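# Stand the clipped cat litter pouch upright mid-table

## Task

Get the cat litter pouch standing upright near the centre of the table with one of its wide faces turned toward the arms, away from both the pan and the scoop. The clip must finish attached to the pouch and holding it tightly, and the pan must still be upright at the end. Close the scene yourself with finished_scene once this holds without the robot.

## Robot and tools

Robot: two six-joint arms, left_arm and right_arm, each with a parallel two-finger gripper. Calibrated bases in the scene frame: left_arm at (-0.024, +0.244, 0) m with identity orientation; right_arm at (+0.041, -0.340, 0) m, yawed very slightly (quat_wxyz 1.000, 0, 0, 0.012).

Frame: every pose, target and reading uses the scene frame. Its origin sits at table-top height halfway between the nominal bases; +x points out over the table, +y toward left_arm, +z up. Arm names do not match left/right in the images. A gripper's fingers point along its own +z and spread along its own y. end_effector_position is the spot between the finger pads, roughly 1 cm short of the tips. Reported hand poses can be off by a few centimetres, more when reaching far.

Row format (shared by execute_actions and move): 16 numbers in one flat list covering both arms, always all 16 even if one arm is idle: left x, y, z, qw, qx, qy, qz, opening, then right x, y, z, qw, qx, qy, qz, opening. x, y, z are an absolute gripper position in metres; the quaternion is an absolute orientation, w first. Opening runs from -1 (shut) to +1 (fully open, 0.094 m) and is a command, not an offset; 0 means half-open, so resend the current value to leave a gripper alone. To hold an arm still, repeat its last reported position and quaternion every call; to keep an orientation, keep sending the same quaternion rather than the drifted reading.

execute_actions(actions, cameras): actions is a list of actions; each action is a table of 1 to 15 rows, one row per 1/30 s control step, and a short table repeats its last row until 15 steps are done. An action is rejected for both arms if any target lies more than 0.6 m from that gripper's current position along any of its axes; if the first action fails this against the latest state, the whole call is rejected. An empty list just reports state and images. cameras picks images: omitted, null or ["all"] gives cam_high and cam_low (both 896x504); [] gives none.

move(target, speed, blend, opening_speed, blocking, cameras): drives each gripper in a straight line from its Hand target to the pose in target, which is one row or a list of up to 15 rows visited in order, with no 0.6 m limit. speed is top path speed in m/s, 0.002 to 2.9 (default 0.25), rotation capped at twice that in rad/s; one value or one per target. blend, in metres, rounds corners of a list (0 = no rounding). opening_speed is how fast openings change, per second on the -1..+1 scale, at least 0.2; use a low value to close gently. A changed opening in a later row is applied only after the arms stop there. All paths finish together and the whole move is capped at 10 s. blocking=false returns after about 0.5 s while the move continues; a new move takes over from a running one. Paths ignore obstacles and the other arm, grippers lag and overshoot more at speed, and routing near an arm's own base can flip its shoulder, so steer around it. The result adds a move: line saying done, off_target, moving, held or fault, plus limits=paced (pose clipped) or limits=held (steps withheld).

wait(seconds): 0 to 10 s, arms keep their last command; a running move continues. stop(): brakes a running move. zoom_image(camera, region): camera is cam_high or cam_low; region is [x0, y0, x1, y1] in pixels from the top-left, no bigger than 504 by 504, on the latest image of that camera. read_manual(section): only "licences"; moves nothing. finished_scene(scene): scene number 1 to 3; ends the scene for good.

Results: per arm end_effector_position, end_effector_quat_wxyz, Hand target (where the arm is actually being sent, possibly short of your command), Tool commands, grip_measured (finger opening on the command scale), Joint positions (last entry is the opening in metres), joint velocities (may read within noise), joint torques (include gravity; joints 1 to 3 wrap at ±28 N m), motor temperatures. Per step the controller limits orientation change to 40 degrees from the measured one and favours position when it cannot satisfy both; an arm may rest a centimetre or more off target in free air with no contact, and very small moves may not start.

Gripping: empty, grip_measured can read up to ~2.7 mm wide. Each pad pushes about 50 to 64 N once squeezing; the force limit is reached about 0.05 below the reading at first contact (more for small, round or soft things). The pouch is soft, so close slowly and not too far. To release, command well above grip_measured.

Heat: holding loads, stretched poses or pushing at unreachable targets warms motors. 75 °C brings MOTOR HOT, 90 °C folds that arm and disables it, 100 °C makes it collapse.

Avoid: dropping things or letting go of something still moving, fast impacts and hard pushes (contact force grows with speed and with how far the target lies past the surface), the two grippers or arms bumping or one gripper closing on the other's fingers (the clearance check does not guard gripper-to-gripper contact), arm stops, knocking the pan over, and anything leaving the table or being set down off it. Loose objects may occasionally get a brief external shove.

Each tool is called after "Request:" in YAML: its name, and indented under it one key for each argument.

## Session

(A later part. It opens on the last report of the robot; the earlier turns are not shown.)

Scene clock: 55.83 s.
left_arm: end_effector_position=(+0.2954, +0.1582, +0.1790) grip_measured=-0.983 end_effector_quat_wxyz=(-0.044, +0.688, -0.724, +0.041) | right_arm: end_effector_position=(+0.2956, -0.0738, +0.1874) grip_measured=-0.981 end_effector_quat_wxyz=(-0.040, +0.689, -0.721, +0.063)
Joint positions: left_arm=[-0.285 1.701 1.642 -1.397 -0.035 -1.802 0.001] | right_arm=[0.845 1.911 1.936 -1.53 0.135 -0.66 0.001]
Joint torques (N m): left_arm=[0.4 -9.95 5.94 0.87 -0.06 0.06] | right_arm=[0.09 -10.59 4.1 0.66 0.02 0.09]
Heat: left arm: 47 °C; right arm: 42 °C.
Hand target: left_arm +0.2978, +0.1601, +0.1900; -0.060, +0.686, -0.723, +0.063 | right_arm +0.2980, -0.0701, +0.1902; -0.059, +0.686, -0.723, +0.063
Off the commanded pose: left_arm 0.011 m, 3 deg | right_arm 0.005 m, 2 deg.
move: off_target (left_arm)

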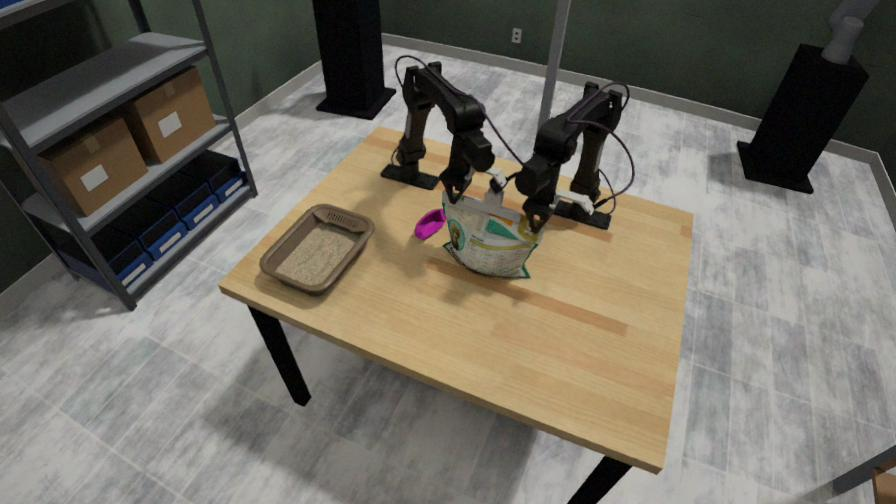

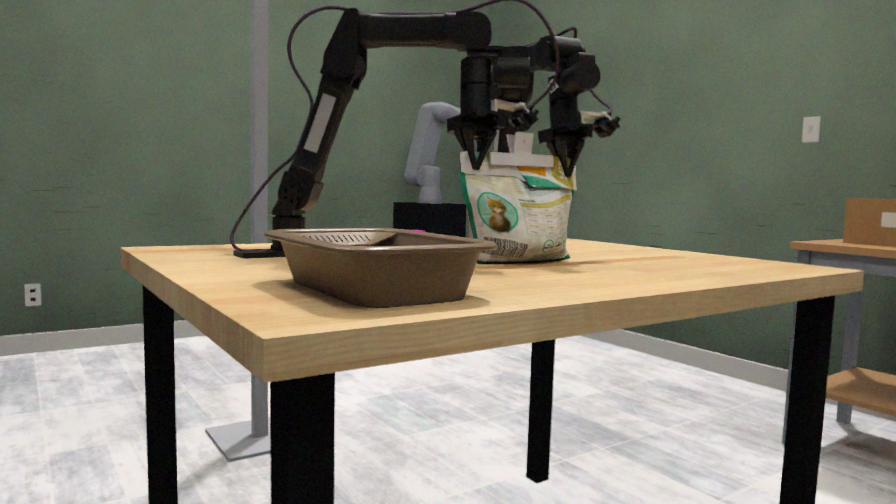

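Request:
move:
  target:
    - [0.298, 0.160, 0.170, 0.06,-0.6857,0.7226,-0.0632, -1, 0.298, -0.070, 0.172,0.06,-0.6857,0.7226,-0.0632, -1]
  speed: 0.03

Request:
zoom_image:
  camera: "cam_high"
  region: [380, 150, 560, 290]

Request:
zoom_image:
  camera: "cam_low"
  region: [420, 100, 660, 280]

Scene clock: 57.07 s.
left_arm: end_effector_position=(+0.2927, +0.1595, +0.1651) grip_measured=-0.983 end_effector_quat_wxyz=(-0.047, +0.688, -0.723, +0.044) | right_arm: end_effector_position=(+0.3017, -0.0692, +0.1716) grip_measured=-0.981 end_effector_quat_wxyz=(-0.057, +0.687, -0.721, +0.066)
Joint positions: left_arm=[-0.285 1.673 1.554 -1.328 -0.038 -1.802 0.001] | right_arm=[0.845 1.891 1.841 -1.422 0.144 -0.66 0.001]
Joint torques (N m): left_arm=[0.4 -8.61 5.74 1.03 -0.08 0.09] | right_arm=[0.31 -10.28 4.04 0.46 -0.04 0.09]
Heat: left arm: 46 °C; right arm: 43 °C.
Hand target: left_arm +0.2979, +0.1601, +0.1702; -0.060, +0.686, -0.722, +0.063 | right_arm +0.2981, -0.0700, +0.1720; -0.060, +0.686, -0.723, +0.063
Off the commanded pose: left_arm 0.007 m, 3 deg | right_arm 0.004 m, 1 deg.
move: off_target (left_arm)

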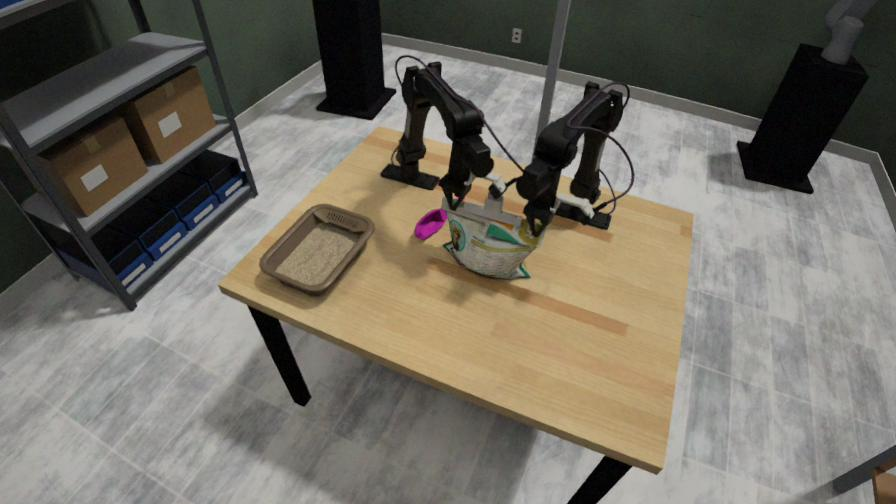

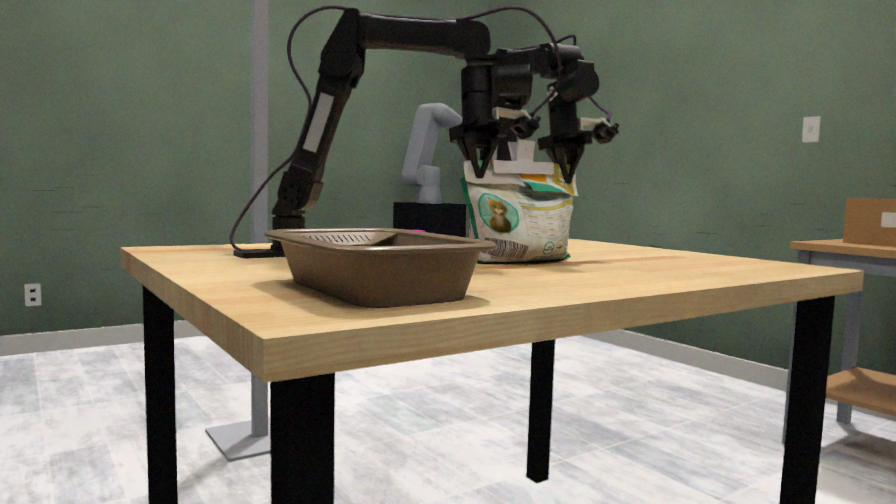

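Scaled by 2.800.

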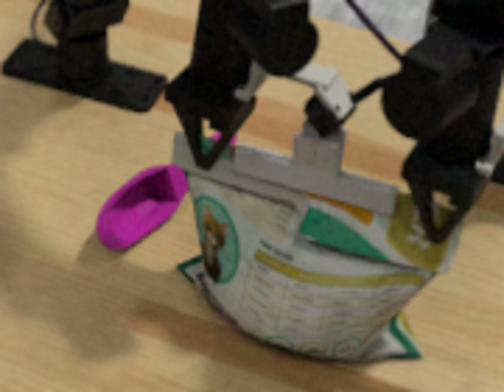

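Scaled by 2.100.

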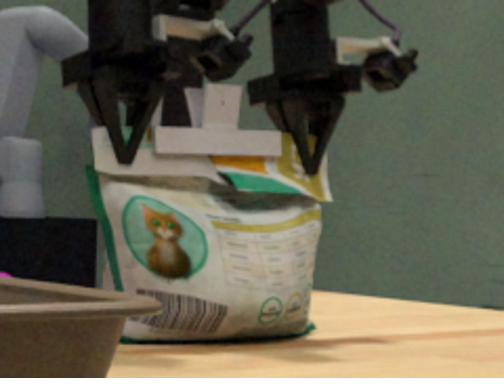

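Request:
move:
  target:
    - [0.300, 0.160, 0.180, 0.06,-0.6857,0.7226,-0.0632, -1, 0.300, -0.070, 0.180,0.06,-0.6857,0.7226,-0.0632, -1]
    - [0.300, 0.160, 0.180, 0.06,-0.6857,0.7226,-0.0632, -0.5, 0.300, -0.070, 0.180,0.06,-0.6857,0.7226,-0.0632, -0.5]
  speed: 0.03
  opening_speed: 0.2

Request:
zoom_image:
  camera: "cam_high"
  region: [380, 150, 560, 290]

Request:
zoom_image:
  camera: "cam_low"
  region: [420, 100, 660, 280]

Scene clock: 60.77 s.
left_arm: end_effector_position=(+0.2934, +0.1594, +0.1690) grip_measured=-0.502 end_effector_quat_wxyz=(-0.048, +0.687, -0.724, +0.046) | right_arm: end_effector_position=(+0.2999, -0.0715, +0.1714) grip_measured=-0.502 end_effector_quat_wxyz=(-0.051, +0.688, -0.721, +0.067)
Joint positions: left_arm=[-0.284 1.673 1.568 -1.338 -0.037 -1.799 0.023] | right_arm=[0.845 1.891 1.841 -1.434 0.145 -0.66 0.023]
Joint torques (N m): left_arm=[0.61 -7.49 8.66 0.74 -0.09 0.08] | right_arm=[-0.12 -9.37 7.6 0.23 -0.01 0.02]
Motor temperatures (°C): left_arm=[30 43 40 32 29 30 29] | right_arm=[27 42 36 31 26 27 29]
Heat: left arm: 43 °C; right arm: 42 °C.
Hand target: left_arm +0.2997, +0.1601, +0.1801; -0.060, +0.686, -0.723, +0.063 | right_arm +0.3000, -0.0701, +0.1800; -0.060, +0.686, -0.723, +0.063
Off the commanded pose: left_arm 0.013 m, 2 deg | right_arm 0.009 m, 1 deg.
move: off_target (left_arm); target 2's new opening was sent with left_arm's hand 0.016 m and 3 deg from that target

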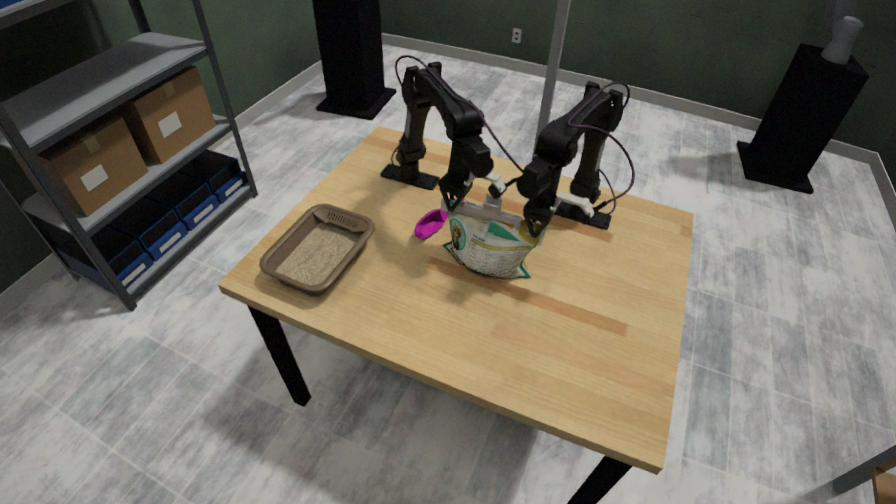

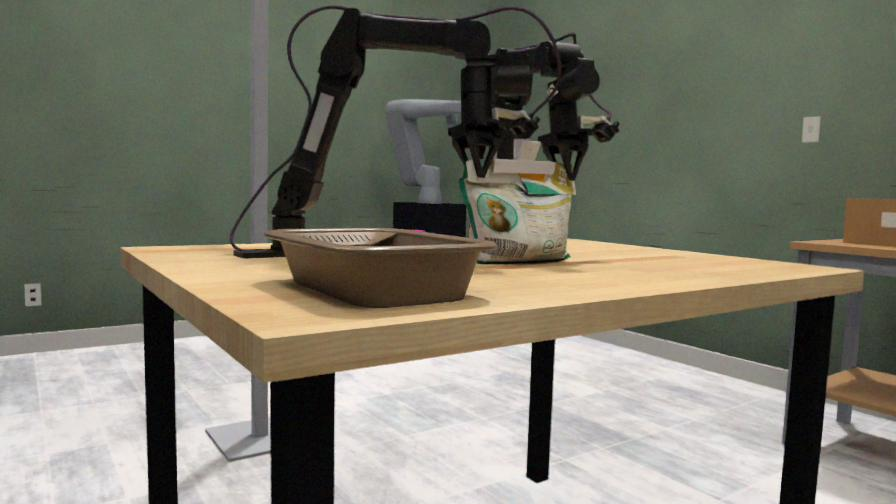

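Scaled by 2.800.

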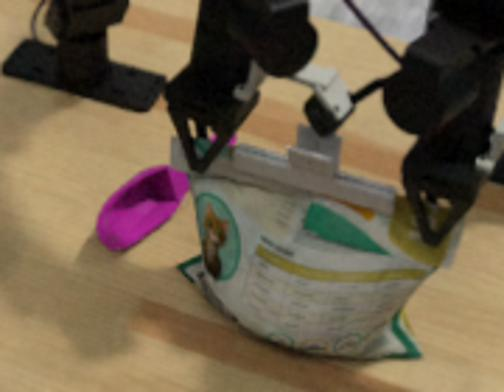

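Scaled by 2.100.

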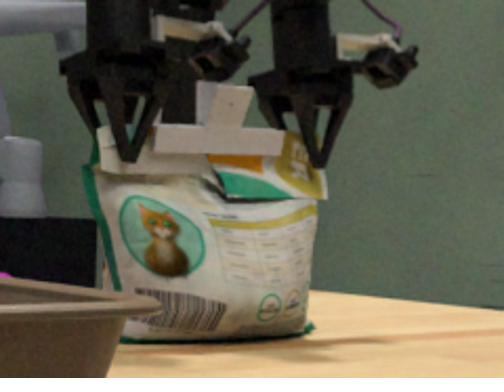

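Request:
move:
  target:
    - [0.294, 0.160, 0.170, 0.06,-0.6857,0.7226,-0.0632, 0.2, 0.300, -0.070, 0.170,0.06,-0.6857,0.7226,-0.0632, 0.2]
  speed: 0.03
  opening_speed: 0.4

Request:
zoom_image:
  camera: "cam_high"
  region: [380, 150, 560, 290]

Request:
zoom_image:
  camera: "cam_low"
  region: [420, 100, 660, 280]

Scene clock: 62.87 s.
left_arm: end_effector_position=(+0.2967, +0.1585, +0.1645) grip_measured=+0.198 end_effector_quat_wxyz=(-0.053, +0.686, -0.723, +0.055) | right_arm: end_effector_position=(+0.3016, -0.0695, +0.1696) grip_measured=+0.198 end_effector_quat_wxyz=(-0.055, +0.687, -0.721, +0.067)
Joint positions: left_arm=[-0.284 1.664 1.538 -1.295 -0.037 -1.799 0.056] | right_arm=[0.845 1.891 1.833 -1.417 0.145 -0.66 0.056]
Joint torques (N m): left_arm=[0.2 -8.79 5.41 0.72 -0.08 -0.03] | right_arm=[-0.14 -10.39 4.41 0.45 -0.01 0.03]
Heat: left arm: 43 °C; right arm: 42 °C.
Hand target: left_arm +0.2941, +0.1600, +0.1699; -0.060, +0.686, -0.723, +0.063 | right_arm +0.3001, -0.0700, +0.1701; -0.060, +0.686, -0.723, +0.063
Off the commanded pose: left_arm 0.006 m, 1 deg | right_arm 0.002 m, 1 deg.
move: done

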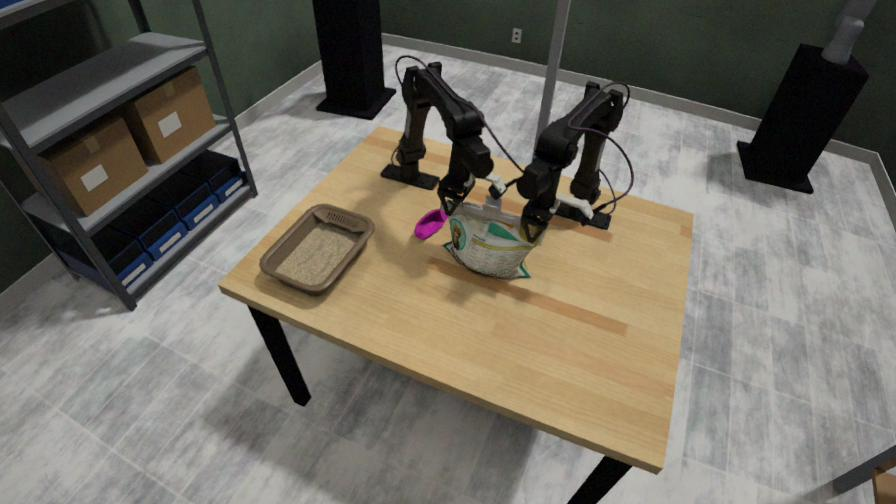

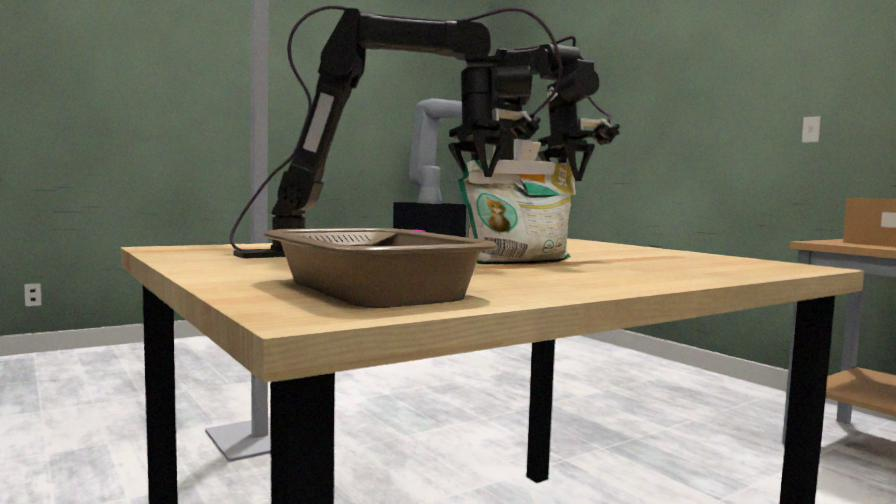

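Scaled by 2.800.

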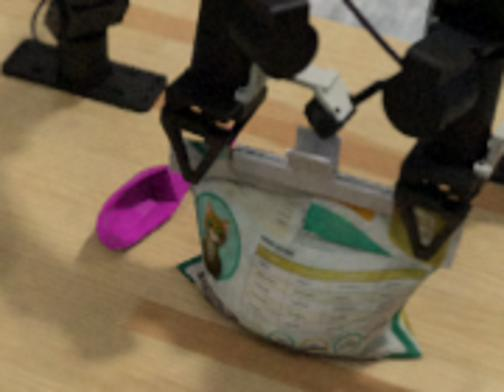

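Scaled by 2.100.

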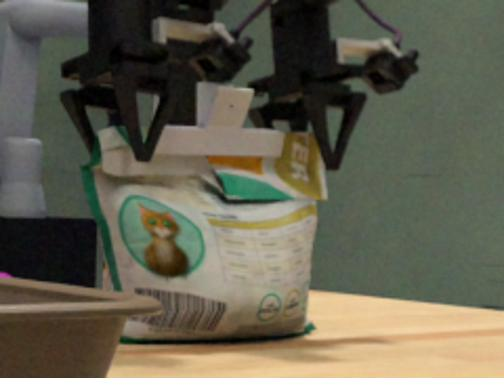

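Request:
move:
  target:
    - [0.295, 0.160, 0.28, 0.06,-0.6857,0.7226,-0.0632, 0.2, 0.300, -0.070, 0.28,0.06,-0.6857,0.7226,-0.0632, 0.2]
  speed: 0.08

Request:
zoom_image:
  camera: "cam_high"
  region: [380, 150, 560, 290]

Request:
zoom_image:
  camera: "cam_low"
  region: [420, 100, 660, 280]

Scene clock: 64.80 s.
left_arm: end_effector_position=(+0.3002, +0.1574, +0.2685) grip_measured=+0.198 end_effector_quat_wxyz=(-0.088, +0.682, -0.717, +0.114) | right_arm: end_effector_position=(+0.3022, -0.0687, +0.2659) grip_measured=+0.198 end_effector_quat_wxyz=(-0.157, +0.683, -0.711, +0.057)
Joint positions: left_arm=[-0.284 1.672 1.953 -1.565 -0.037 -1.799 0.056] | right_arm=[0.845 1.814 2.098 -1.551 0.145 -0.683 0.056]
Joint torques (N m): left_arm=[0.13 -7.61 7.72 0.68 -0.05 0.11] | right_arm=[0.27 -9.37 7.54 0.56 0.03 -0.04]
Heat: left arm: 42 °C; right arm: 42 °C.
Hand target: left_arm +0.2949, +0.1600, +0.2792; -0.095, +0.679, -0.717, +0.121 | right_arm +0.2999, -0.0704, +0.2792; -0.174, +0.682, -0.708, +0.056
Off the commanded pose: left_arm 0.013 m, 7 deg | right_arm 0.014 m, 11 deg.
joint sent to its limit (left arm) — joint 4 (wrist pitch), lower limit. The joint targets are off in orientation, not in position.
joint sent to its limit (right arm) — joint 4 (wrist pitch), lower limit. The joint targets are off in orientation, not in position.
move: off_target (left_arm, right_arm)

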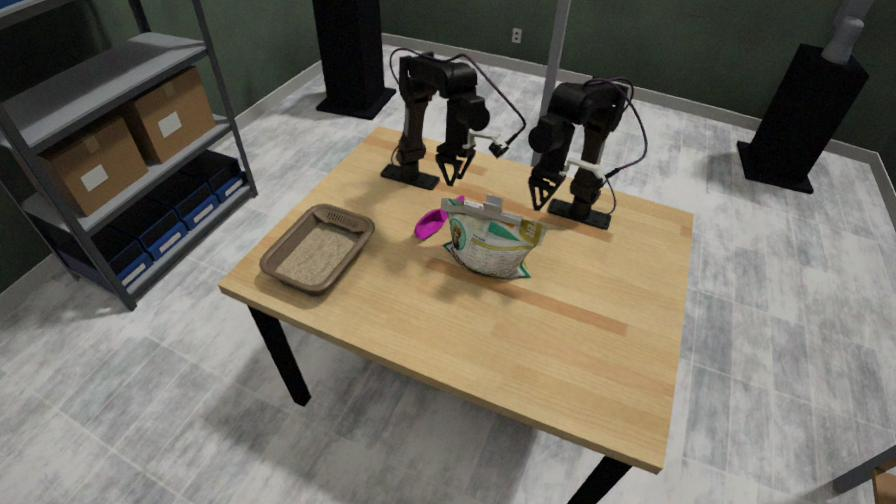

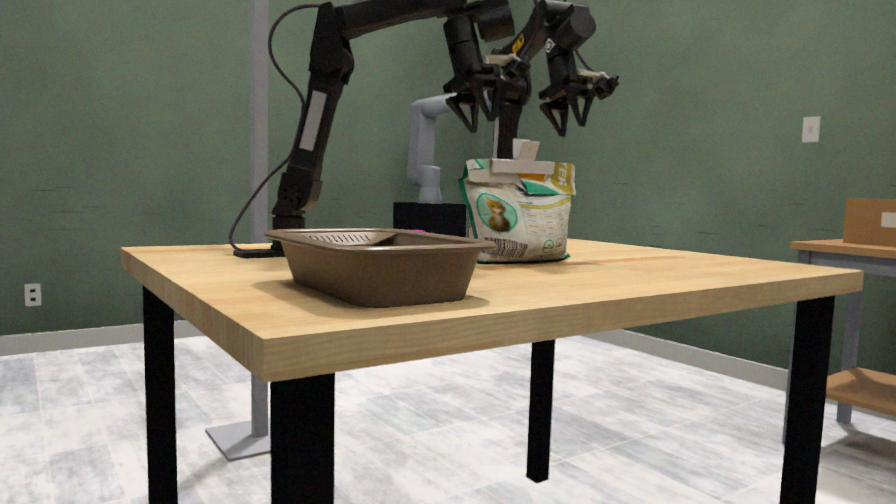

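Scaled by 2.800.

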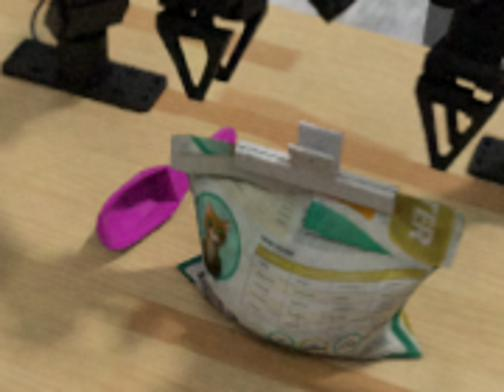

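Scaled by 2.100.

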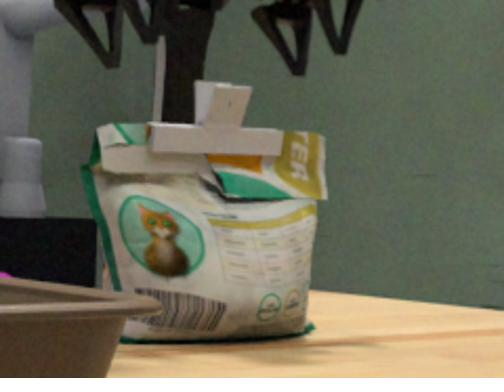

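Request:
finished_scene:
  scene: 1

The scene is finished: the task was done.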